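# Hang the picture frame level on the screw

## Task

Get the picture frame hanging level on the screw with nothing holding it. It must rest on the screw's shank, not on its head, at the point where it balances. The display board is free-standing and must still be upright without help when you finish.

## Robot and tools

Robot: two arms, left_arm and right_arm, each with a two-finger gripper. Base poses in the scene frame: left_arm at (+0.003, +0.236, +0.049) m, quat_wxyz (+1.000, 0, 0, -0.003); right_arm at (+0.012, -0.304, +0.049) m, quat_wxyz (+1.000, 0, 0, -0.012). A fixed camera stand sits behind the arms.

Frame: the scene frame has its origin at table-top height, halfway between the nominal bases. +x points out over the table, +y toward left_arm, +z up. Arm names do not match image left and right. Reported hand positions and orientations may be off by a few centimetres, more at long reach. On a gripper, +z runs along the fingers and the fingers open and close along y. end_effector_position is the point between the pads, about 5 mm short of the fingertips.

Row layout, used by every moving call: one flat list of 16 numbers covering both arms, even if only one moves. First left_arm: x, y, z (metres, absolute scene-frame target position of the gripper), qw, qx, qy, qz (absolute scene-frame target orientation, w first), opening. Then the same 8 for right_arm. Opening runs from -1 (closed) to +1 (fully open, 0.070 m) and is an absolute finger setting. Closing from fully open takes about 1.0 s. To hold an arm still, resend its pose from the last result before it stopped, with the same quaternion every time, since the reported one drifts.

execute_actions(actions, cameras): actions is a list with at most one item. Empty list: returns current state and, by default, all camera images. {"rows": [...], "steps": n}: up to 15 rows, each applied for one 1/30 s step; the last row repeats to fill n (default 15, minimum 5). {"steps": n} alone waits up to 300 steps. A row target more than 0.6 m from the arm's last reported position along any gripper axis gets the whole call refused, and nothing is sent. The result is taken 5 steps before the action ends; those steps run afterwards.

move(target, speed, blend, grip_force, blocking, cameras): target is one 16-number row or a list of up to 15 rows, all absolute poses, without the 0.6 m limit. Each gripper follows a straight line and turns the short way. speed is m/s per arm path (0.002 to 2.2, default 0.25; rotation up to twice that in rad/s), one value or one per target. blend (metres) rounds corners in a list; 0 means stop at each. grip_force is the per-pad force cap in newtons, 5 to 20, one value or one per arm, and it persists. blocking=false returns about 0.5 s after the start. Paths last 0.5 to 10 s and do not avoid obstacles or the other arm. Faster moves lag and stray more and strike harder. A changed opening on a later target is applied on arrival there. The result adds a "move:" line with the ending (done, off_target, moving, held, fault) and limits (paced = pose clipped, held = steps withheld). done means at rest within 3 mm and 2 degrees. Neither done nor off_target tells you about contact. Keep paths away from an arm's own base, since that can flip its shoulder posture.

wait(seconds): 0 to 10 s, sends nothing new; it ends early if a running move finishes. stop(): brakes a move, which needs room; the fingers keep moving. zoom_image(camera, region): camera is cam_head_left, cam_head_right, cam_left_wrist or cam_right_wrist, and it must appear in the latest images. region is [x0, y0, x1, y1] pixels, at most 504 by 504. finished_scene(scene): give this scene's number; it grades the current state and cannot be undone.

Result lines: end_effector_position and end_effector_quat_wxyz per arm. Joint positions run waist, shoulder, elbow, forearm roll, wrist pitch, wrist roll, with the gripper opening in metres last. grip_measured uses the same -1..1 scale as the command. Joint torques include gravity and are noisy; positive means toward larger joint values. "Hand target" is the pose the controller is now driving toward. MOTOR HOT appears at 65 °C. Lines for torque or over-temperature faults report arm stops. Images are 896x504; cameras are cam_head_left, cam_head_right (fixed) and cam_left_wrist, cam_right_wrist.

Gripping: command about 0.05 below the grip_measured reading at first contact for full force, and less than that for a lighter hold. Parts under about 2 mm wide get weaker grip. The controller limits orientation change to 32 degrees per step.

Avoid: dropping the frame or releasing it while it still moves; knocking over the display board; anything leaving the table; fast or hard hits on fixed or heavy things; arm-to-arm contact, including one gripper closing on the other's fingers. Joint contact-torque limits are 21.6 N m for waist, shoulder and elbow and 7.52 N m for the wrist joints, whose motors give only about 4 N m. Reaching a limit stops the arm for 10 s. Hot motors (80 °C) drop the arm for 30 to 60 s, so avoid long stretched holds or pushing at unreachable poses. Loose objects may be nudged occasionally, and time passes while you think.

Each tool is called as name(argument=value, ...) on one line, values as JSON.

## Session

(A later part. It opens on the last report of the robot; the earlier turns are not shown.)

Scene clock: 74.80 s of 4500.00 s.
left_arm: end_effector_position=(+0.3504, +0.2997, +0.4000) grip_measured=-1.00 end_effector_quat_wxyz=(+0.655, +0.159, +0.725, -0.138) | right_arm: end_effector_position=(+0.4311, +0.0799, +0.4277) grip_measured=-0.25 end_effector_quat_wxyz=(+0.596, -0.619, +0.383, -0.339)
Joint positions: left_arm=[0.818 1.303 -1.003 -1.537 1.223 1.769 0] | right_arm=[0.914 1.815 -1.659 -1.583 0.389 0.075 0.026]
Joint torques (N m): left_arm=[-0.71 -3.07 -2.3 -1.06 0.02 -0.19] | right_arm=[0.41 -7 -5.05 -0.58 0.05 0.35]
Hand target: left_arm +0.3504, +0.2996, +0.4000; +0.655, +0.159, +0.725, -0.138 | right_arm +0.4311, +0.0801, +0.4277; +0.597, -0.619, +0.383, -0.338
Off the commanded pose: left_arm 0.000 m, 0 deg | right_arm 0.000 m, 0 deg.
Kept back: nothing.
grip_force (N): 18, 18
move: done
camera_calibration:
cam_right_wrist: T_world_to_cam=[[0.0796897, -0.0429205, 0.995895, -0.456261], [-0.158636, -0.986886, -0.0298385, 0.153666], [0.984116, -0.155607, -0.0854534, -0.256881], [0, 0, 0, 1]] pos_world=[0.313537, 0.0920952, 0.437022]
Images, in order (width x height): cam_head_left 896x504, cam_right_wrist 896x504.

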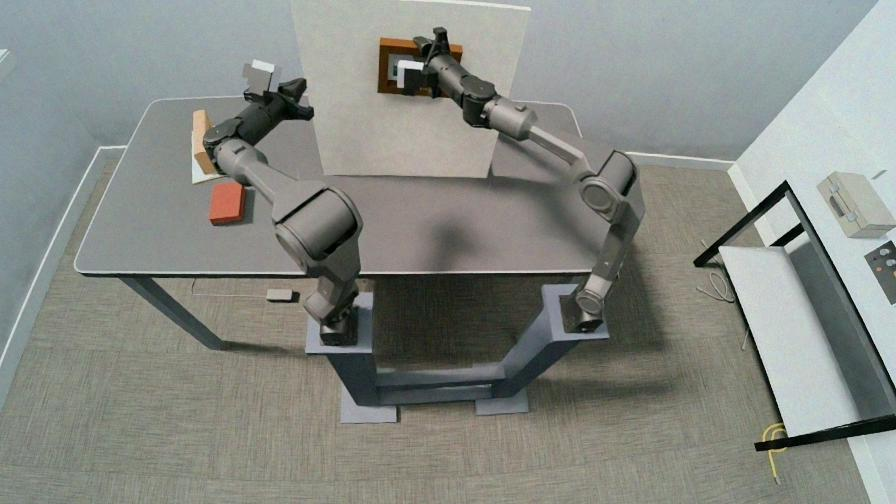

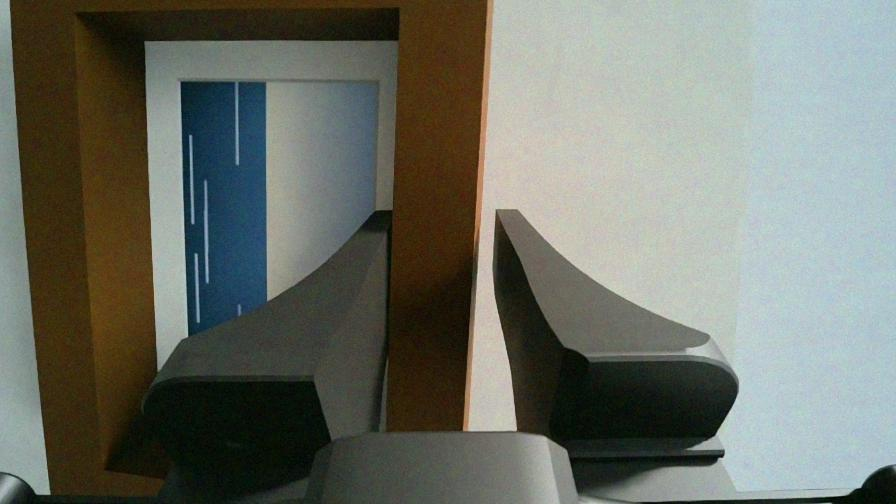

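move(target=[[0.3504,0.2996,0.40,0.655,0.159,0.725,-0.138,-1,0.4311,0.0801,0.4247,0.5968,-0.6193,0.3828,-0.3385,0.1]], cameras=["cam_head_left","cam_right_wrist"], speed=0.02)

zoom_image(camera="cam_head_left", region=[370, 20, 490, 120])

Scene clock: 75.73 s of 4500.00 s.
left_arm: end_effector_position=(+0.3504, +0.2997, +0.4000) grip_measured=-1.00 end_effector_quat_wxyz=(+0.655, +0.159, +0.725, -0.138) | right_arm: end_effector_position=(+0.4312, +0.0801, +0.4245) grip_measured=+0.10 end_effector_quat_wxyz=(+0.596, -0.619, +0.383, -0.338)
Joint positions: left_arm=[0.818 1.303 -1.003 -1.537 1.223 1.769 0] | right_arm=[0.914 1.816 -1.647 -1.612 0.389 0.107 0.038]
Joint torques (N m): left_arm=[-0.84 -3.23 -2.17 -1.01 0.07 -0.19] | right_arm=[0.29 -7.89 -4.04 -0.41 -0.01 0.18]
Hand target: left_arm +0.3504, +0.2996, +0.4000; +0.655, +0.159, +0.725, -0.138 | right_arm +0.4311, +0.0801, +0.4247; +0.597, -0.619, +0.383, -0.338
Off the commanded pose: left_arm 0.000 m, 0 deg | right_arm 0.000 m, 0 deg.
Kept back: nothing.
grip_force (N): 18, 18
move: done
camera_calibration:
cam_right_wrist: T_world_to_cam=[[0.0799894, -0.0430291, 0.995867, -0.453144], [-0.158357, -0.986928, -0.0299235, 0.153738], [0.984137, -0.155308, -0.0857578, -0.257124], [0, 0, 0, 1]] pos_world=[0.313637, 0.0922961, 0.433821]
Images, in order (width x height): cam_head_left 896x504, cam_right_wrist 896x504.

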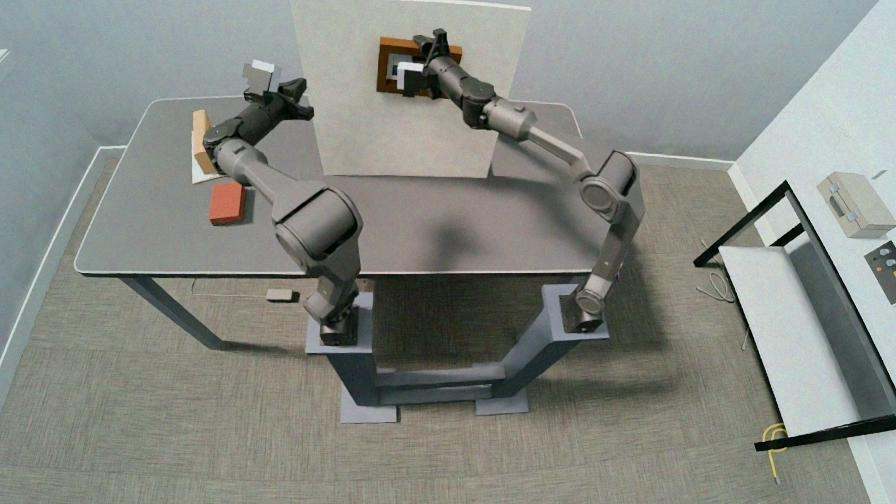

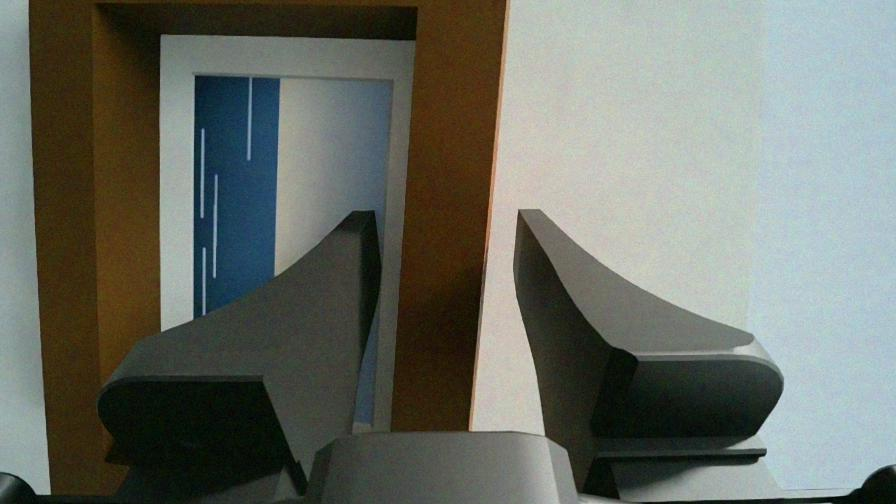

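Scaled by 4.200 from the camera's 896x504 image, which has a finer 1280x720 frame.

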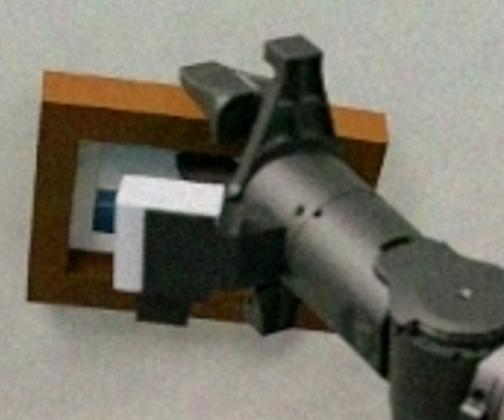

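move(target=[[0.3504,0.2996,0.40,0.655,0.159,0.725,-0.138,-1,0.4311,0.0785,0.4245,0.610,-0.606,0.390,-0.330,0.1],[0.3504,0.2996,0.40,0.655,0.159,0.725,-0.138,-1,0.4311,0.0785,0.4245,0.610,-0.606,0.390,-0.330,-0.5]], cameras=["cam_head_left","cam_right_wrist"], speed=0.02)

zoom_image(camera="cam_head_left", region=[370, 20, 490, 120])

zoom_image(camera="cam_head_left", region=[480, 0, 560, 60])

Scene clock: 79.07 s of 4500.00 s.
left_arm: end_effector_position=(+0.3504, +0.2997, +0.4000) grip_measured=-1.00 end_effector_quat_wxyz=(+0.655, +0.159, +0.725, -0.138) | right_arm: end_effector_position=(+0.4307, +0.0787, +0.4250) grip_measured=-0.41 end_effector_quat_wxyz=(+0.610, -0.606, +0.390, -0.330)
Joint positions: left_arm=[0.818 1.303 -1.003 -1.537 1.223 1.769 0] | right_arm=[0.911 1.809 -1.62 -1.722 0.388 0.255 0.021]
Joint torques (N m): left_arm=[-0.64 -3.26 -2.21 -1.05 0.03 -0.19] | right_arm=[-0.35 -6.66 -3.87 -0.15 0.25 -0.01]
Hand target: left_arm +0.3504, +0.2996, +0.4000; +0.655, +0.159, +0.725, -0.138 | right_arm +0.4311, +0.0785, +0.4245; +0.610, -0.606, +0.390, -0.330
Off the commanded pose: left_arm 0.000 m, 0 deg | right_arm 0.001 m, 0 deg.
Kept back: nothing.
grip_force (N): 18, 18
move: done
camera_calibration:
cam_right_wrist: T_world_to_cam=[[0.0793004, -0.087533, 0.993, -0.44864], [-0.157243, -0.984765, -0.0742497, 0.170547], [0.984371, -0.150255, -0.0918563, -0.254725], [0, 0, 0, 1]] pos_world=[0.313139, 0.0904042, 0.434765]
Images, in order (width x height): cam_head_left 896x504, cam_right_wrist 896x504.

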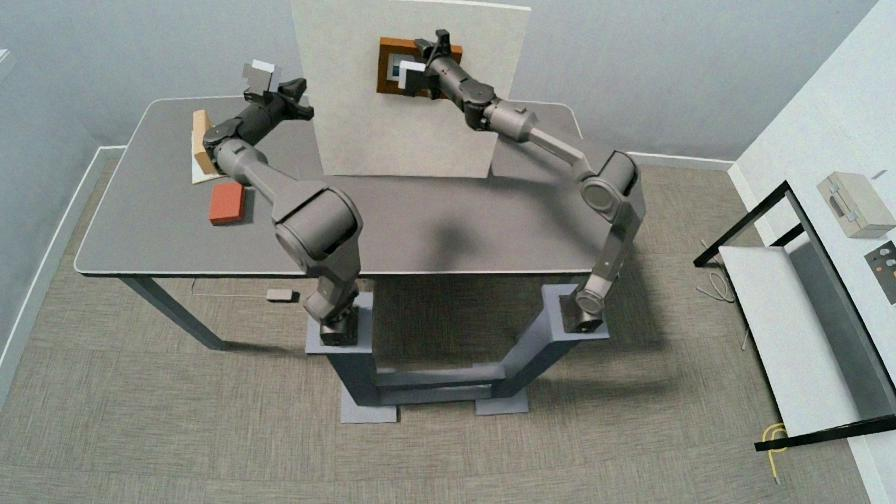

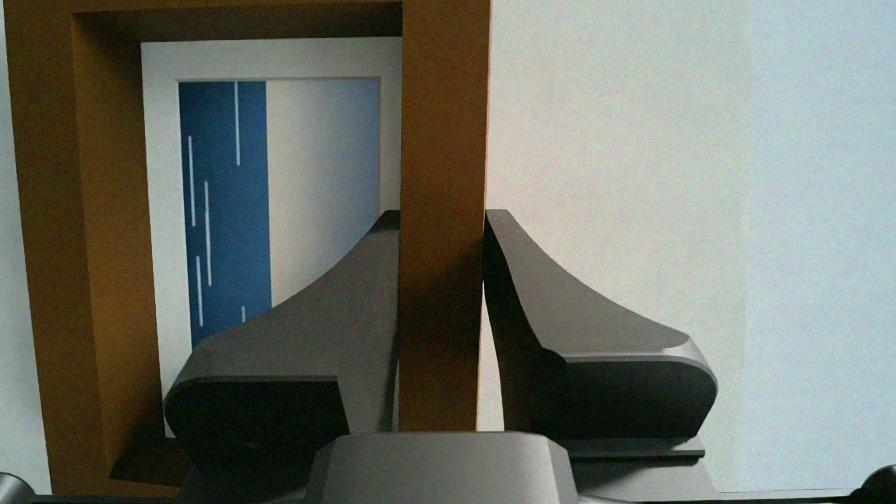

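Scaled by 4.200 from the camera's 896x504 image, which has a finer 1280x720 frame.

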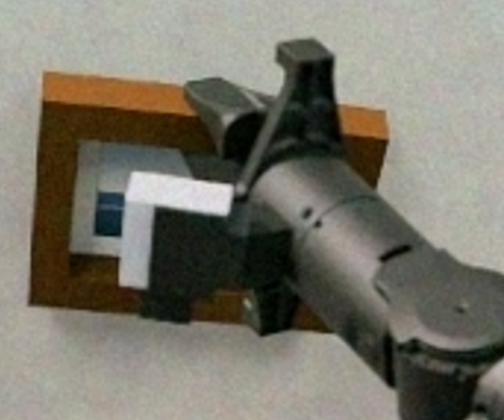

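Scaled by 6.300 from the camera's 896x504 image, which has a finer 1280x720 frame.

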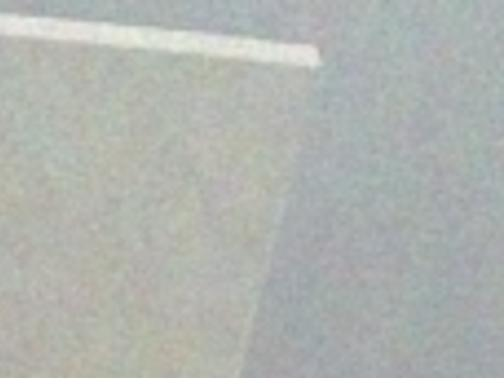

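move(target=[[0.3504,0.2996,0.40,0.655,0.159,0.725,-0.138,-1,0.4309,0.0787,0.431,0.610,-0.606,0.390,-0.330,-0.5],[0.3504,0.2996,0.40,0.655,0.159,0.725,-0.138,-1,0.4309,0.0787,0.4335,0.5968,-0.6193,0.3828,-0.3385,-0.5]], cameras=["cam_head_left"], speed=0.02)

zoom_image(camera="cam_head_left", region=[370, 20, 490, 120])

zoom_image(camera="cam_head_left", region=[480, 0, 560, 60])

Scene clock: 81.37 s of 4500.00 s.
left_arm: end_effector_position=(+0.3504, +0.2997, +0.4000) grip_measured=-1.00 end_effector_quat_wxyz=(+0.655, +0.159, +0.725, -0.138) | right_arm: end_effector_position=(+0.4311, +0.0781, +0.4340) grip_measured=-0.41 end_effector_quat_wxyz=(+0.597, -0.619, +0.383, -0.339)
Joint positions: left_arm=[0.818 1.303 -1.003 -1.537 1.223 1.769 0] | right_arm=[0.911 1.811 -1.677 -1.53 0.387 0.018 0.021]
Joint torques (N m): left_arm=[-0.73 -3.26 -2.3 -1.01 0.02 -0.17] | right_arm=[0.08 -7.97 -5.68 -0.75 0.12 0.32]
Hand target: left_arm +0.3504, +0.2996, +0.4000; +0.655, +0.159, +0.725, -0.138 | right_arm +0.4309, +0.0787, +0.4335; +0.597, -0.619, +0.383, -0.338
Off the commanded pose: left_arm 0.000 m, 0 deg | right_arm 0.001 m, 0 deg.
Kept back: nothing.
grip_force (N): 18, 18
move: done
Images, in order (width x height): cam_head_left 896x504.

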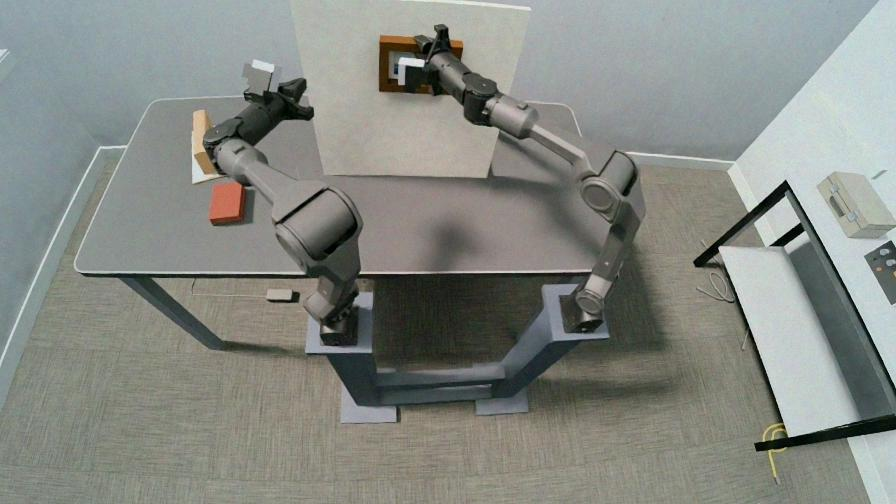

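Scaled by 4.200 from the camera's 896x504 image, which has a finer 1280x720 frame.

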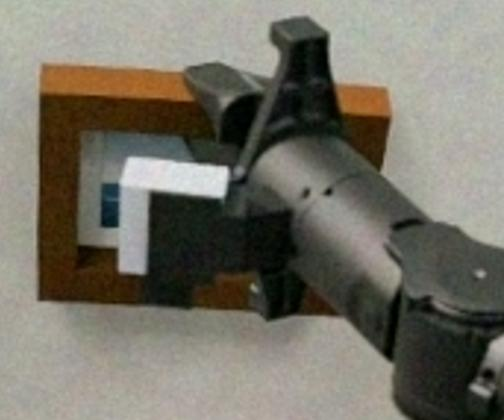

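Scaled by 6.300 from the camera's 896x504 image, which has a finer 1280x720 frame.

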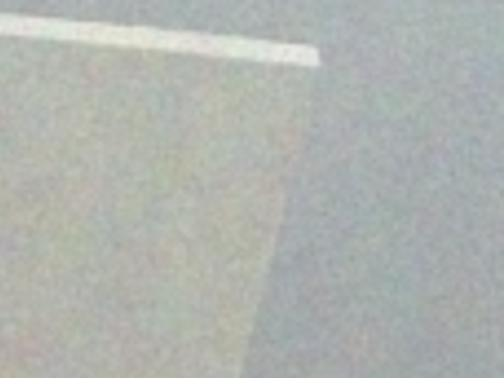

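move(target=[[0.3504,0.2996,0.40,0.655,0.159,0.725,-0.138,-1,0.4309,0.0810,0.4335,0.5892,-0.6266,0.3787,-0.3432,-0.5]], cameras=["cam_head_left"], speed=0.02)

zoom_image(camera="cam_head_left", region=[370, 20, 490, 120])

zoom_image(camera="cam_head_left", region=[480, 0, 560, 60])

Scene clock: 82.50 s of 4500.00 s.
left_arm: end_effector_position=(+0.3504, +0.2997, +0.4000) grip_measured=-1.00 end_effector_quat_wxyz=(+0.655, +0.159, +0.725, -0.138) | right_arm: end_effector_position=(+0.4308, +0.0811, +0.4333) grip_measured=-0.41 end_effector_quat_wxyz=(+0.589, -0.627, +0.378, -0.343)
Joint positions: left_arm=[0.818 1.303 -1.003 -1.537 1.223 1.769 0] | right_arm=[0.917 1.82 -1.699 -1.466 0.394 -0.068 0.021]
Joint torques (N m): left_arm=[-0.62 -3.21 -2.32 -1 0.06 -0.17] | right_arm=[-0.23 -8.14 -5.64 -0.75 0.07 0.29]
Hand target: left_arm +0.3504, +0.2996, +0.4000; +0.655, +0.159, +0.725, -0.138 | right_arm +0.4309, +0.0810, +0.4335; +0.589, -0.626, +0.379, -0.343
Off the commanded pose: left_arm 0.000 m, 0 deg | right_arm 0.000 m, 0 deg.
Kept back: nothing.
grip_force (N): 18, 18
move: done
Images, in order (width x height): cam_head_left 896x504.

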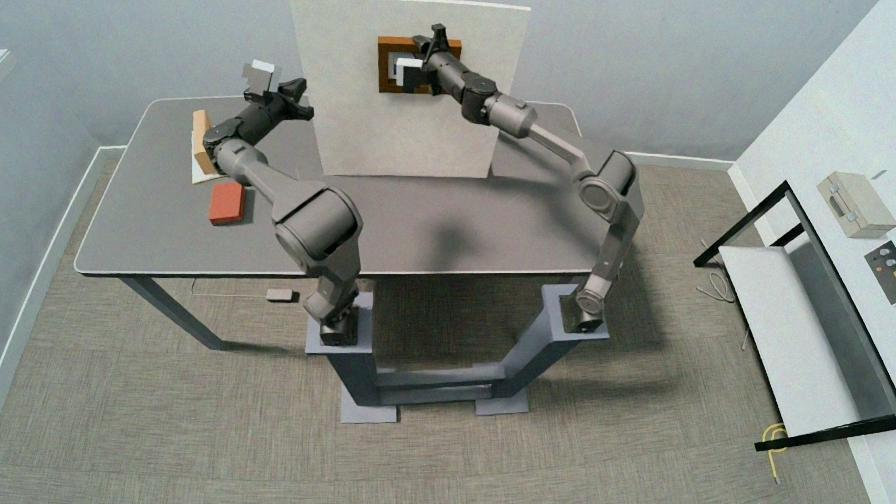

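Scaled by 4.200 from the camera's 896x504 image, which has a finer 1280x720 frame.

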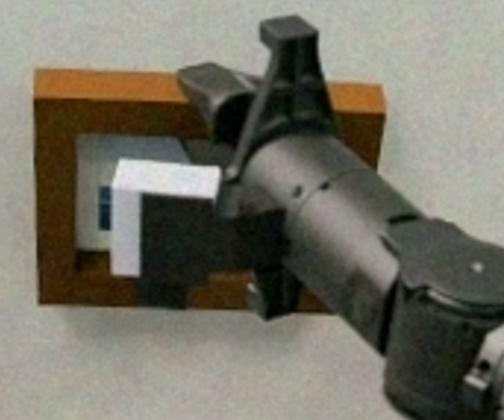

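Scaled by 6.300 from the camera's 896x504 image, which has a finer 1280x720 frame.

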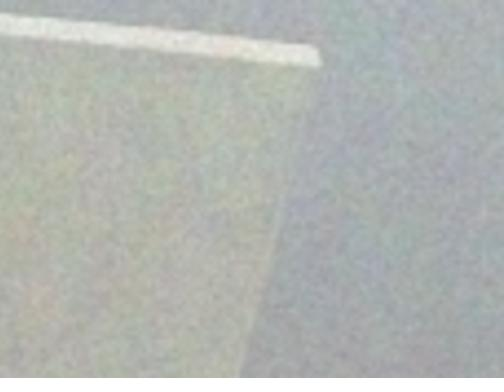

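move(target=[[0.3504,0.2996,0.40,0.655,0.159,0.725,-0.138,-1,0.4309,0.0810,0.4285,0.5892,-0.6266,0.3787,-0.3432,-0.5]], speed=0.02)

wait(seconds=0.7)

Scene clock: 83.43 s of 4500.00 s.
left_arm: end_effector_position=(+0.3504, +0.2997, +0.4000) grip_measured=-1.00 end_effector_quat_wxyz=(+0.655, +0.159, +0.725, -0.138) | right_arm: end_effector_position=(+0.4310, +0.0807, +0.4291) grip_measured=-0.41 end_effector_quat_wxyz=(+0.589, -0.626, +0.378, -0.344)
Joint positions: left_arm=[0.818 1.303 -1.003 -1.537 1.223 1.769 0] | right_arm=[0.917 1.819 -1.679 -1.517 0.394 -0.014 0.021]
Joint torques (N m): left_arm=[-0.64 -3.02 -2.39 -1.01 0.04 -0.2] | right_arm=[-0.59 -8.21 -3.63 -0.24 -0.19 0.09]
Hand target: left_arm +0.3504, +0.2996, +0.4000; +0.655, +0.159, +0.725, -0.138 | right_arm +0.4309, +0.0810, +0.4285; +0.589, -0.626, +0.379, -0.343
Off the commanded pose: left_arm 0.000 m, 0 deg | right_arm 0.001 m, 0 deg.
Kept back: nothing.
grip_force (N): 18, 18
move: done

Scene clock: 84.13 s of 4500.00 s.
left_arm: end_effector_position=(+0.3504, +0.2997, +0.4000) grip_measured=-1.00 end_effector_quat_wxyz=(+0.655, +0.159, +0.725, -0.138) | right_arm: end_effector_position=(+0.4309, +0.0809, +0.4291) grip_measured=-0.41 end_effector_quat_wxyz=(+0.589, -0.626, +0.379, -0.343)
Joint positions: left_arm=[0.818 1.303 -1.003 -1.537 1.223 1.769 0] | right_arm=[0.917 1.819 -1.679 -1.516 0.393 -0.014 0.021]
Joint torques (N m): left_arm=[-0.75 -3.29 -2.34 -1.01 0.01 -0.17] | right_arm=[-0.07 -6.84 -3.18 -0.1 -0.3 -0.03]
Hand target: left_arm +0.3504, +0.2996, +0.4000; +0.655, +0.159, +0.725, -0.138 | right_arm +0.4309, +0.0810, +0.4285; +0.589, -0.626, +0.379, -0.343
Off the commanded pose: left_arm 0.000 m, 0 deg | right_arm 0.001 m, 0 deg.
Steps of this call (1-21: nothing new was sent). Readings (end_effector_position of left_arm | right_arm):
1: (+0.3504, +0.2997, +0.4000) | (+0.4310, +0.0807, +0.4291)
2: (+0.3504, +0.2997, +0.4000) | (+0.4310, +0.0807, +0.4291)
4: (+0.3504, +0.2997, +0.4000) | (+0.4310, +0.0807, +0.4291)
8: (+0.3504, +0.2997, +0.4000) | (+0.4309, +0.0809, +0.4291)
21: the state above
grip_force (N): 18, 18

move(target=[[0.3504,0.2996,0.40,0.655,0.159,0.725,-0.138,-1,0.4309,0.0809,0.4289,0.5892,-0.6266,0.3787,-0.3432,-0.3],[0.3504,0.2996,0.40,0.655,0.159,0.725,-0.138,-1,0.4309,0.0809,0.4280,0.5892,-0.6266,0.3787,-0.3432,0.3]], cameras=["cam_head_left","cam_right_wrist"], speed=0.02)

zoom_image(camera="cam_head_left", region=[370, 20, 490, 120])

zoom_image(camera="cam_head_left", region=[480, 0, 560, 60])

Scene clock: 86.33 s of 4500.00 s.
left_arm: end_effector_position=(+0.3504, +0.2997, +0.4000) grip_measured=-1.00 end_effector_quat_wxyz=(+0.655, +0.159, +0.725, -0.138) | right_arm: end_effector_position=(+0.4308, +0.0811, +0.4279) grip_measured=+0.30 end_effector_quat_wxyz=(+0.589, -0.626, +0.378, -0.343)
Joint positions: left_arm=[0.818 1.303 -1.003 -1.537 1.223 1.769 0] | right_arm=[0.917 1.819 -1.676 -1.521 0.392 -0.009 0.045]
Joint torques (N m): left_arm=[-0.55 -3.41 -2.18 -1.02 0.04 -0.17] | right_arm=[-0.19 -8.22 -3.95 -0.32 -0.16 0.35]
Hand target: left_arm +0.3504, +0.2996, +0.4000; +0.655, +0.159, +0.725, -0.138 | right_arm +0.4309, +0.0809, +0.4280; +0.589, -0.626, +0.379, -0.343
Off the commanded pose: left_arm 0.000 m, 0 deg | right_arm 0.000 m, 0 deg.
Kept back: nothing.
grip_force (N): 18, 18
move: done
camera_calibration:
cam_right_wrist: T_world_to_cam=[[0.0798322, -0.0186029, 0.996635, -0.458758], [-0.157872, -0.987443, -0.00578549, 0.144317], [0.984227, -0.156879, -0.0817666, -0.258], [0, 0, 0, 1]] pos_world=[0.313338, 0.0934961, 0.436953]
Images, in order (width x height): cam_head_left 896x504, cam_right_wrist 896x504.

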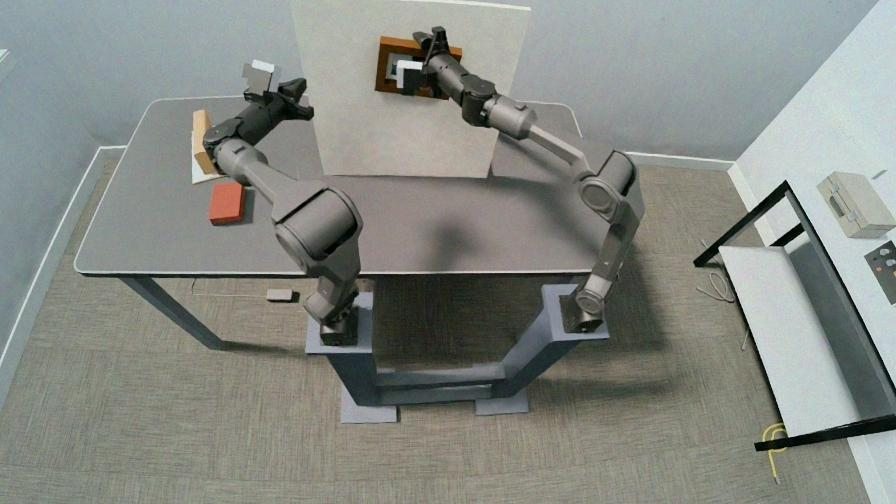

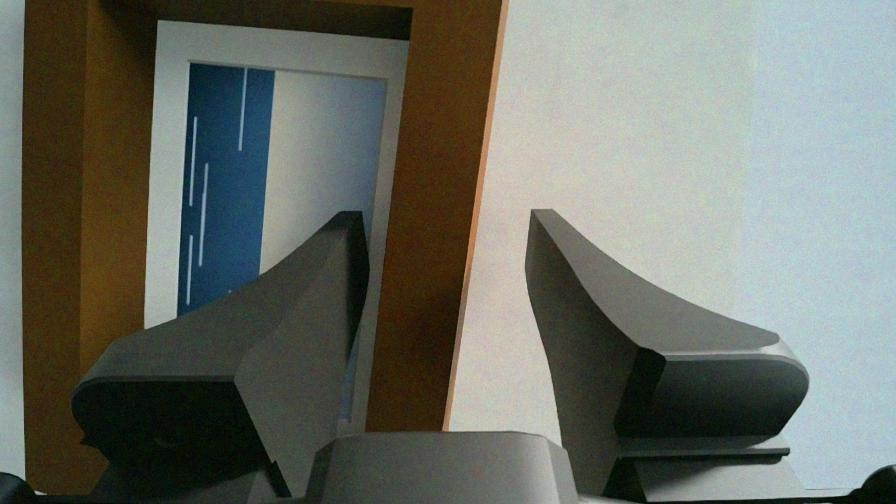

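Scaled by 4.200 from the camera's 896x504 image, which has a finer 1280x720 frame.

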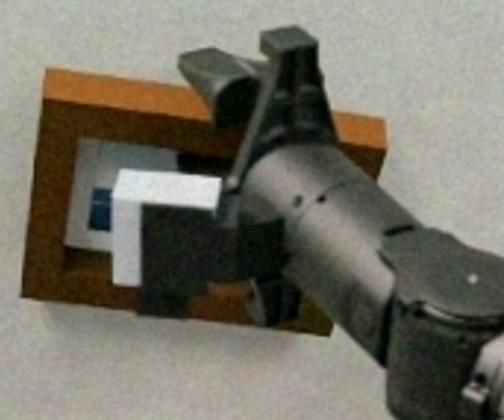

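Scaled by 6.300 from the camera's 896x504 image, which has a finer 1280x720 frame.

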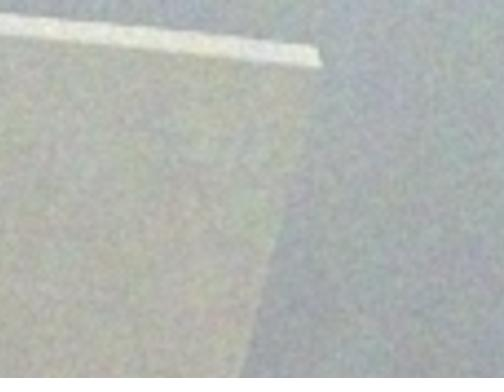

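move(target=[[0.3504,0.2996,0.40,0.655,0.159,0.725,-0.138,-1,0.4309,0.0825,0.4245,0.614,-0.602,0.392,-0.327,0.3],[0.3504,0.2996,0.40,0.655,0.159,0.725,-0.138,-1,0.4309,0.0825,0.4245,0.614,-0.602,0.392,-0.327,-0.5],[0.3504,0.2996,0.40,0.655,0.159,0.725,-0.138,-1,0.4309,0.0825,0.432,0.614,-0.602,0.392,-0.327,-0.5],[0.3504,0.2996,0.40,0.655,0.159,0.725,-0.138,-1,0.4309,0.0860,0.434,0.5892,-0.6266,0.3787,-0.3432,-0.5]], cameras=["cam_head_left","cam_right_wrist"], speed=0.025)

zoom_image(camera="cam_head_left", region=[370, 20, 490, 120])

zoom_image(camera="cam_head_left", region=[480, 0, 560, 60])

Scene clock: 92.80 s of 4500.00 s.
left_arm: end_effector_position=(+0.3504, +0.2997, +0.4000) grip_measured=-1.00 end_effector_quat_wxyz=(+0.655, +0.159, +0.725, -0.138) | right_arm: end_effector_position=(+0.4309, +0.0857, +0.4340) grip_measured=-0.41 end_effector_quat_wxyz=(+0.589, -0.626, +0.379, -0.343)
Joint positions: left_arm=[0.818 1.303 -1.003 -1.537 1.223 1.769 0] | right_arm=[0.925 1.835 -1.723 -1.447 0.404 -0.087 0.021]
Joint torques (N m): left_arm=[-0.61 -3.1 -2.13 -0.99 0.05 -0.19] | right_arm=[-2.07 -7.19 -5.72 -0.9 0.24 0.32]
Hand target: left_arm +0.3504, +0.2996, +0.4000; +0.655, +0.159, +0.725, -0.138 | right_arm +0.4309, +0.0860, +0.4340; +0.589, -0.626, +0.379, -0.343
Off the commanded pose: left_arm 0.000 m, 0 deg | right_arm 0.000 m, 0 deg.
Kept back: nothing.
grip_force (N): 18, 18
move: done
camera_calibration:
cam_right_wrist: T_world_to_cam=[[0.0801152, -0.0187193, 0.99661, -0.464823], [-0.15888, -0.987281, -0.00577208, 0.1493], [0.984042, -0.157879, -0.0820703, -0.256571], [0, 0, 0, 1]] pos_world=[0.313436, 0.098193, 0.443052]
Images, in order (width x height): cam_head_left 896x504, cam_right_wrist 896x504.

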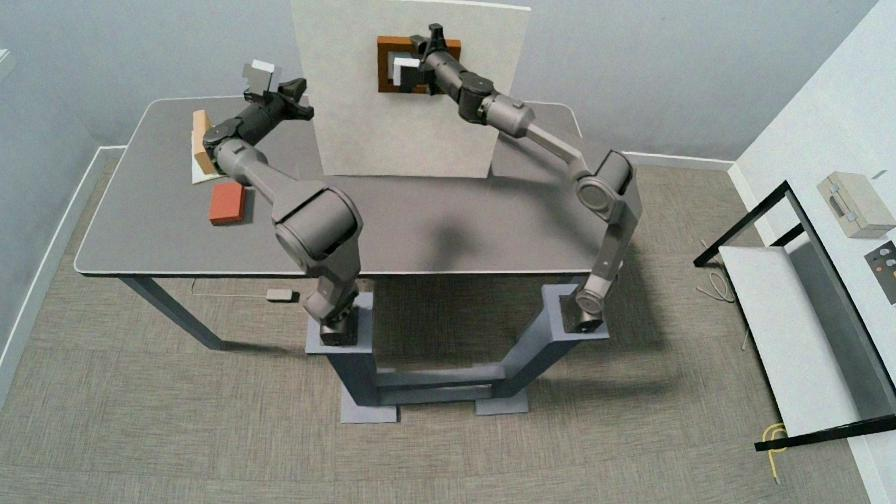

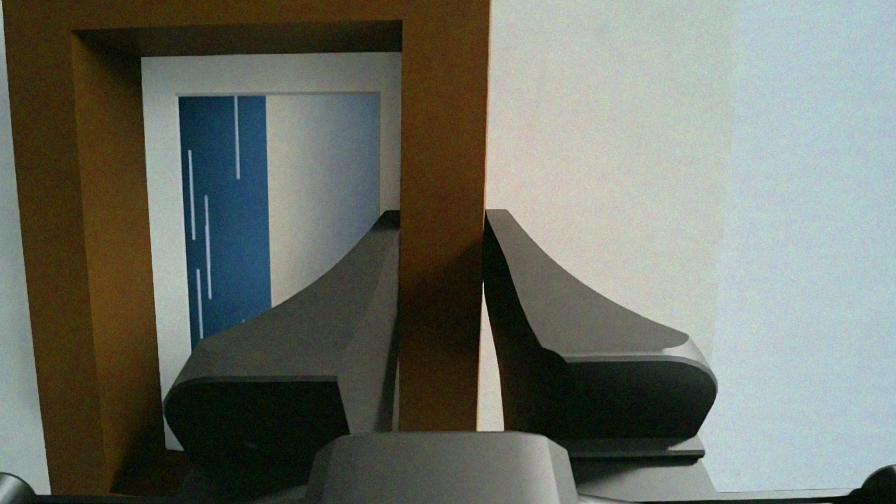

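Scaled by 4.200 from the camera's 896x504 image, which has a finer 1280x720 frame.

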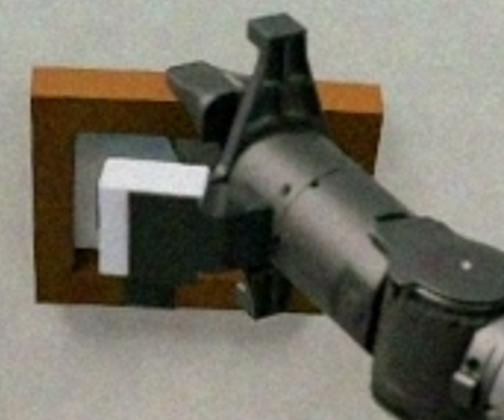

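Scaled by 6.300 from the camera's 896x504 image, which has a finer 1280x720 frame.

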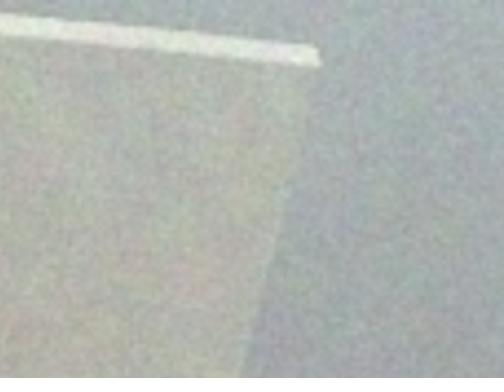

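move(target=[[0.3504,0.2996,0.40,0.655,0.159,0.725,-0.138,-1,0.4309,0.0897,0.434,0.5876,-0.628,0.378,-0.344,-0.5],[0.3504,0.2996,0.40,0.655,0.159,0.725,-0.138,-1,0.4309,0.0897,0.430,0.5876,-0.628,0.378,-0.344,-0.5],[0.3504,0.2996,0.40,0.655,0.159,0.725,-0.138,-1,0.4309,0.0897,0.4285,0.5876,-0.628,0.378,-0.344,-0.5]], cameras=["cam_head_left"], speed=0.025)

zoom_image(camera="cam_head_left", region=[370, 20, 490, 120])

zoom_image(camera="cam_head_left", region=[480, 0, 560, 60])

Scene clock: 94.27 s of 4500.00 s.
left_arm: end_effector_position=(+0.3504, +0.2997, +0.4000) grip_measured=-1.00 end_effector_quat_wxyz=(+0.655, +0.159, +0.725, -0.138) | right_arm: end_effector_position=(+0.4310, +0.0899, +0.4281) grip_measured=-0.41 end_effector_quat_wxyz=(+0.587, -0.628, +0.378, -0.344)
Joint positions: left_arm=[0.818 1.303 -1.003 -1.537 1.223 1.769 0] | right_arm=[0.932 1.847 -1.719 -1.478 0.41 -0.057 0.021]
Joint torques (N m): left_arm=[-0.89 -3.03 -2.25 -0.99 0.03 -0.18] | right_arm=[-3.17 -9.31 -4.36 -0.52 0.26 0.12]
Hand target: left_arm +0.3504, +0.2996, +0.4000; +0.655, +0.159, +0.725, -0.138 | right_arm +0.4309, +0.0897, +0.4285; +0.587, -0.628, +0.378, -0.344
Off the commanded pose: left_arm 0.000 m, 0 deg | right_arm 0.000 m, 0 deg.
Kept back: nothing.
grip_force (N): 18, 18
move: done
Images, in order (width x height): cam_head_left 896x504.

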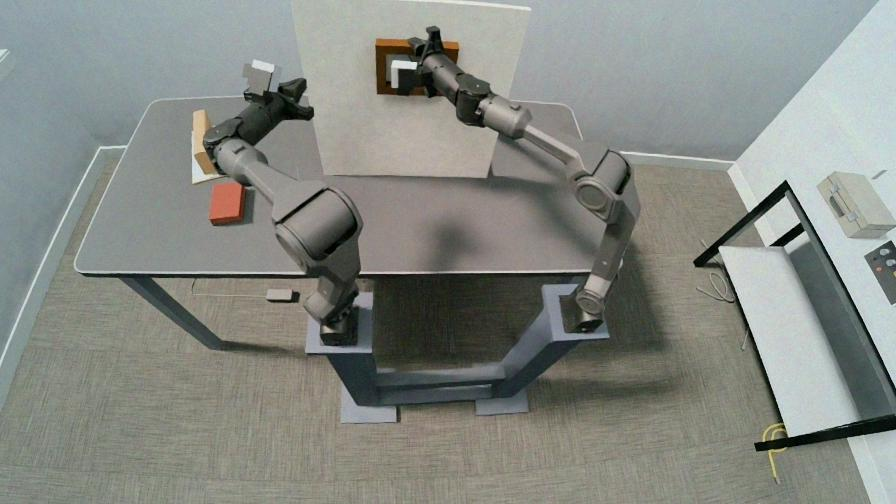

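Scaled by 4.200 from the camera's 896x504 image, which has a finer 1280x720 frame.

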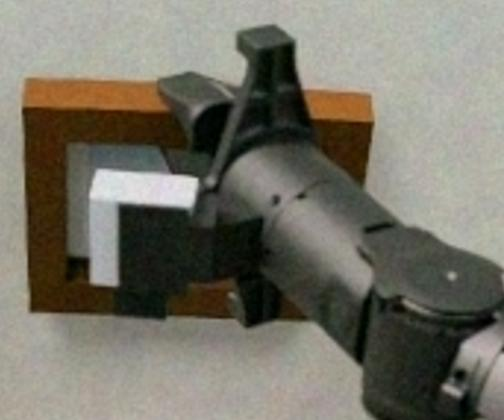

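Scaled by 6.300 from the camera's 896x504 image, which has a finer 1280x720 frame.

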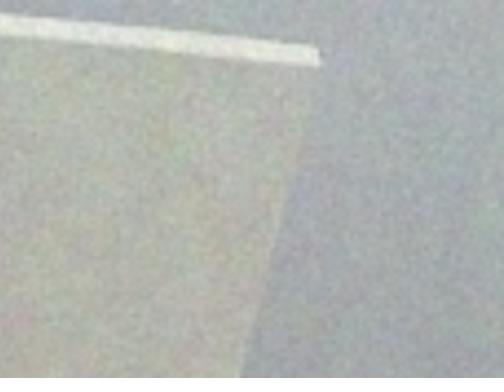

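move(target=[[0.3504,0.2996,0.40,0.655,0.159,0.725,-0.138,-1,0.4309,0.0897,0.427,0.5876,-0.628,0.378,-0.344,-0.5]], speed=0.02)

wait(seconds=0.5)

move(target=[[0.3504,0.2996,0.40,0.655,0.159,0.725,-0.138,-1,0.4309,0.0897,0.4255,0.5876,-0.628,0.378,-0.344,-0.5]], speed=0.02)

wait(seconds=0.5)

Scene clock: 95.20 s of 4500.00 s.
left_arm: end_effector_position=(+0.3504, +0.2997, +0.4000) grip_measured=-1.00 end_effector_quat_wxyz=(+0.655, +0.159, +0.725, -0.138) | right_arm: end_effector_position=(+0.4310, +0.0896, +0.4271) grip_measured=-0.41 end_effector_quat_wxyz=(+0.587, -0.628, +0.378, -0.344)
Joint positions: left_arm=[0.818 1.303 -1.003 -1.537 1.223 1.769 0] | right_arm=[0.932 1.846 -1.713 -1.492 0.41 -0.042 0.021]
Joint torques (N m): left_arm=[-0.8 -3.12 -2.29 -1.01 0.07 -0.18] | right_arm=[-2.45 -9 -4.19 -0.58 0.23 0.29]
Hand target: left_arm +0.3504, +0.2996, +0.4000; +0.655, +0.159, +0.725, -0.138 | right_arm +0.4309, +0.0897, +0.4270; +0.587, -0.628, +0.378, -0.344
Off the commanded pose: left_arm 0.000 m, 0 deg | right_arm 0.000 m, 0 deg.
Kept back: nothing.
grip_force (N): 18, 18
move: done

Scene clock: 95.70 s of 4500.00 s.
left_arm: end_effector_position=(+0.3504, +0.2997, +0.4000) grip_measured=-1.00 end_effector_quat_wxyz=(+0.655, +0.159, +0.725, -0.138) | right_arm: end_effector_position=(+0.4310, +0.0896, +0.4271) grip_measured=-0.41 end_effector_quat_wxyz=(+0.587, -0.628, +0.378, -0.344)
Joint positions: left_arm=[0.818 1.303 -1.003 -1.537 1.223 1.769 0] | right_arm=[0.932 1.846 -1.713 -1.492 0.41 -0.042 0.021]
Joint torques (N m): left_arm=[-0.87 -3.05 -2.33 -1.02 0.03 -0.19] | right_arm=[-2.03 -8.41 -4.06 -0.41 0.16 0.23]
Hand target: left_arm +0.3504, +0.2996, +0.4000; +0.655, +0.159, +0.725, -0.138 | right_arm +0.4309, +0.0897, +0.4270; +0.587, -0.628, +0.378, -0.344
Off the commanded pose: left_arm 0.000 m, 0 deg | right_arm 0.000 m, 0 deg.
Steps of this call (1-15: nothing new was sent). Readings (end_effector_position of left_arm | right_arm):
1: (+0.3504, +0.2997, +0.4000) | (+0.4310, +0.0896, +0.4271)
2: (+0.3504, +0.2997, +0.4000) | (+0.4310, +0.0896, +0.4271)
4: (+0.3504, +0.2997, +0.4000) | (+0.4310, +0.0896, +0.4271)
8: (+0.3504, +0.2997, +0.4000) | (+0.4310, +0.0896, +0.4271)
15: the state above
grip_force (N): 18, 18

Scene clock: 96.40 s of 4500.00 s.
left_arm: end_effector_position=(+0.3504, +0.2997, +0.4000) grip_measured=-1.00 end_effector_quat_wxyz=(+0.655, +0.159, +0.725, -0.138) | right_arm: end_effector_position=(+0.4308, +0.0896, +0.4266) grip_measured=-0.41 end_effector_quat_wxyz=(+0.588, -0.627, +0.377, -0.344)
Joint positions: left_arm=[0.818 1.303 -1.003 -1.537 1.223 1.769 0] | right_arm=[0.932 1.845 -1.708 -1.507 0.409 -0.027 0.021]
Joint torques (N m): left_arm=[-0.73 -2.99 -2.19 -1 0.07 -0.16] | right_arm=[-1.3 -6.95 -2.08 0.16 0.19 0.29]
Hand target: left_arm +0.3504, +0.2996, +0.4000; +0.655, +0.159, +0.725, -0.138 | right_arm +0.4309, +0.0897, +0.4255; +0.587, -0.628, +0.378, -0.344
Off the commanded pose: left_arm 0.000 m, 0 deg | right_arm 0.001 m, 0 deg.
Kept back: nothing.
grip_force (N): 18, 18
move: done

Scene clock: 96.90 s of 4500.00 s.
left_arm: end_effector_position=(+0.3504, +0.2997, +0.4000) grip_measured=-1.00 end_effector_quat_wxyz=(+0.655, +0.159, +0.725, -0.138) | right_arm: end_effector_position=(+0.4308, +0.0896, +0.4266) grip_measured=-0.41 end_effector_quat_wxyz=(+0.588, -0.627, +0.377, -0.344)
Joint positions: left_arm=[0.818 1.303 -1.003 -1.537 1.223 1.769 0] | right_arm=[0.932 1.845 -1.708 -1.507 0.409 -0.027 0.021]
Joint torques (N m): left_arm=[-0.86 -3.3 -2.35 -1 0.05 -0.2] | right_arm=[-0.69 -5.81 -1.16 0.57 0.3 0.22]
Hand target: left_arm +0.3504, +0.2996, +0.4000; +0.655, +0.159, +0.725, -0.138 | right_arm +0.4309, +0.0897, +0.4255; +0.587, -0.628, +0.378, -0.344
Off the commanded pose: left_arm 0.000 m, 0 deg | right_arm 0.001 m, 0 deg.
Steps of this call (1-15: nothing new was sent). Readings (end_effector_position of left_arm | right_arm):
1: (+0.3504, +0.2997, +0.4000) | (+0.4308, +0.0896, +0.4266)
2: (+0.3504, +0.2997, +0.4000) | (+0.4308, +0.0896, +0.4266)
4: (+0.3504, +0.2997, +0.4000) | (+0.4308, +0.0896, +0.4266)
8: (+0.3504, +0.2997, +0.4000) | (+0.4308, +0.0896, +0.4266)
15: the state above
grip_force (N): 18, 18

move(target=[[0.3504,0.2996,0.40,0.655,0.159,0.725,-0.138,-1,0.4308,0.0896,0.4267,0.5876,-0.628,0.378,-0.344,-0.5],[0.3504,0.2996,0.40,0.655,0.159,0.725,-0.138,-1,0.4308,0.0896,0.4267,0.5876,-0.628,0.378,-0.344,-0.3],[0.3504,0.2996,0.40,0.655,0.159,0.725,-0.138,-1,0.4308,0.0896,0.4265,0.5876,-0.628,0.378,-0.344,0.3]], cameras=["cam_head_left","cam_right_wrist"], speed=0.02)

zoom_image(camera="cam_head_left", region=[370, 20, 490, 120])

zoom_image(camera="cam_head_left", region=[480, 0, 560, 60])

Scene clock: 99.70 s of 4500.00 s.
left_arm: end_effector_position=(+0.3504, +0.2997, +0.4000) grip_measured=-1.00 end_effector_quat_wxyz=(+0.655, +0.159, +0.725, -0.138) | right_arm: end_effector_position=(+0.4308, +0.0897, +0.4265) grip_measured=+0.30 end_effector_quat_wxyz=(+0.587, -0.628, +0.378, -0.344)
Joint positions: left_arm=[0.818 1.303 -1.003 -1.537 1.223 1.769 0] | right_arm=[0.932 1.845 -1.71 -1.496 0.409 -0.037 0.045]
Joint torques (N m): left_arm=[-0.61 -3.14 -2.34 -1 0.08 -0.19] | right_arm=[0.06 -9.22 -4.81 -0.48 0.07 0.35]
Hand target: left_arm +0.3504, +0.2996, +0.4000; +0.655, +0.159, +0.725, -0.138 | right_arm +0.4308, +0.0896, +0.4265; +0.587, -0.628, +0.378, -0.344
Off the commanded pose: left_arm 0.000 m, 0 deg | right_arm 0.000 m, 0 deg.
Kept back: nothing.
grip_force (N): 18, 18
move: done
camera_calibration:
cam_right_wrist: T_world_to_cam=[[0.0803172, -0.0144699, 0.996664, -0.457785], [-0.158277, -0.987394, -0.00158045, 0.151074], [0.984123, -0.157622, -0.081595, -0.256632], [0, 0, 0, 1]] pos_world=[0.313237, 0.102095, 0.435557]
Images, in order (width x height): cam_head_left 896x504, cam_right_wrist 896x504.

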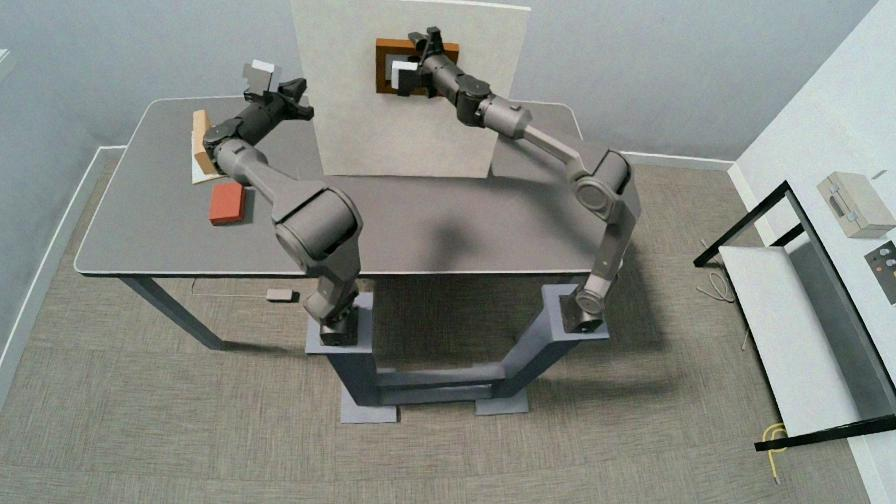

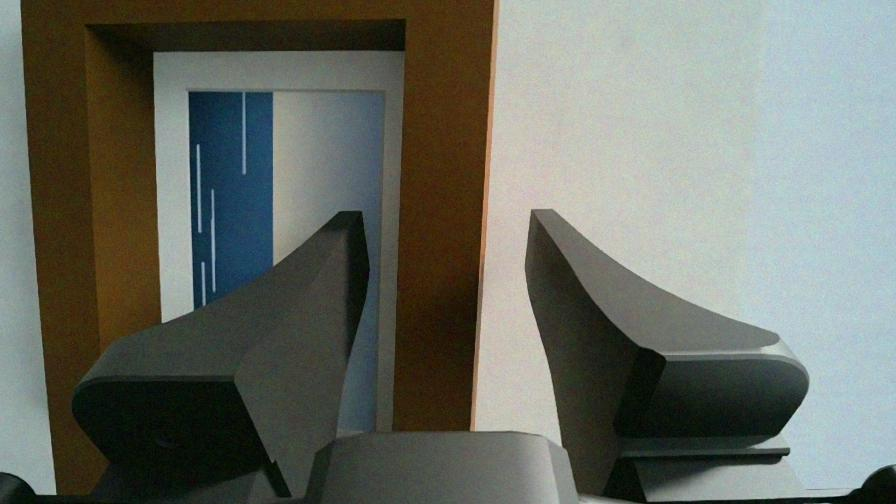

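Scaled by 4.200 from the camera's 896x504 image, which has a finer 1280x720 frame.

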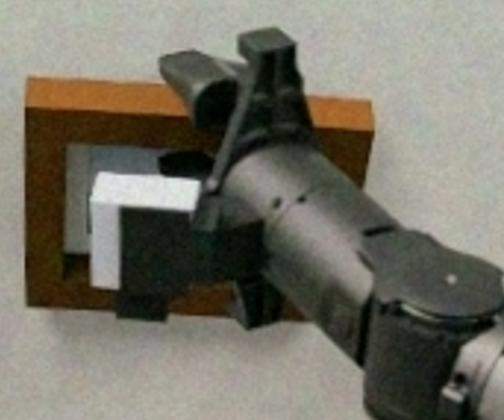

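Scaled by 6.300 from the camera's 896x504 image, which has a finer 1280x720 frame.

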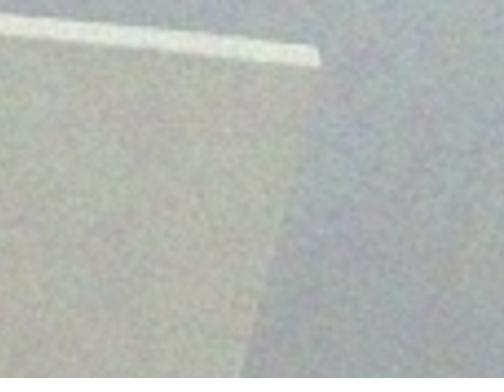

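move(target=[[0.3504,0.2996,0.40,0.655,0.159,0.725,-0.138,-1,0.4308,0.0897,0.4245,0.5942,-0.6217,0.3814,-0.3403,0.3],[0.3504,0.2996,0.40,0.655,0.159,0.725,-0.138,-1,0.4308,0.0897,0.4245,0.5942,-0.6217,0.3814,-0.3403,-0.5],[0.3504,0.2996,0.40,0.655,0.159,0.725,-0.138,-1,0.4308,0.0897,0.432,0.5876,-0.628,0.378,-0.344,-0.5],[0.3504,0.2996,0.40,0.655,0.159,0.725,-0.138,-1,0.4308,0.0911,0.4335,0.5876,-0.628,0.378,-0.344,-0.5]], cameras=["cam_head_left"], speed=0.025)

zoom_image(camera="cam_head_left", region=[370, 20, 490, 120])

Scene clock: 102.50 s of 4500.00 s.
left_arm: end_effector_position=(+0.3504, +0.2997, +0.4000) grip_measured=-1.00 end_effector_quat_wxyz=(+0.655, +0.159, +0.725, -0.138) | right_arm: end_effector_position=(+0.4309, +0.0914, +0.4335) grip_measured=-0.42 end_effector_quat_wxyz=(+0.588, -0.628, +0.378, -0.343)
Joint positions: left_arm=[0.818 1.303 -1.003 -1.537 1.223 1.769 0] | right_arm=[0.934 1.852 -1.747 -1.427 0.413 -0.112 0.02]
Joint torques (N m): left_arm=[-0.79 -3.06 -2.31 -0.99 0.07 -0.2] | right_arm=[-1.84 -10 -5.5 -0.93 0.39 0.18]
Hand target: left_arm +0.3504, +0.2996, +0.4000; +0.655, +0.159, +0.725, -0.138 | right_arm +0.4308, +0.0911, +0.4335; +0.587, -0.628, +0.378, -0.344
Off the commanded pose: left_arm 0.000 m, 0 deg | right_arm 0.000 m, 0 deg.
Kept back: nothing.
grip_force (N): 18, 18
move: done
Images, in order (width x height): cam_head_left 896x504.

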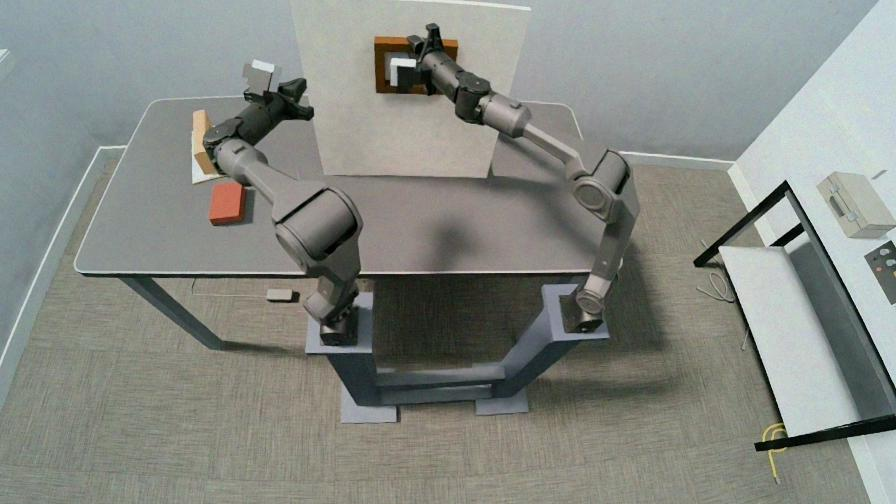

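Scaled by 4.200 from the camera's 896x504 image, which has a finer 1280x720 frame.

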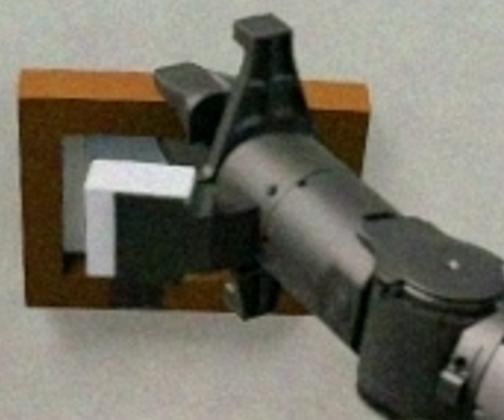

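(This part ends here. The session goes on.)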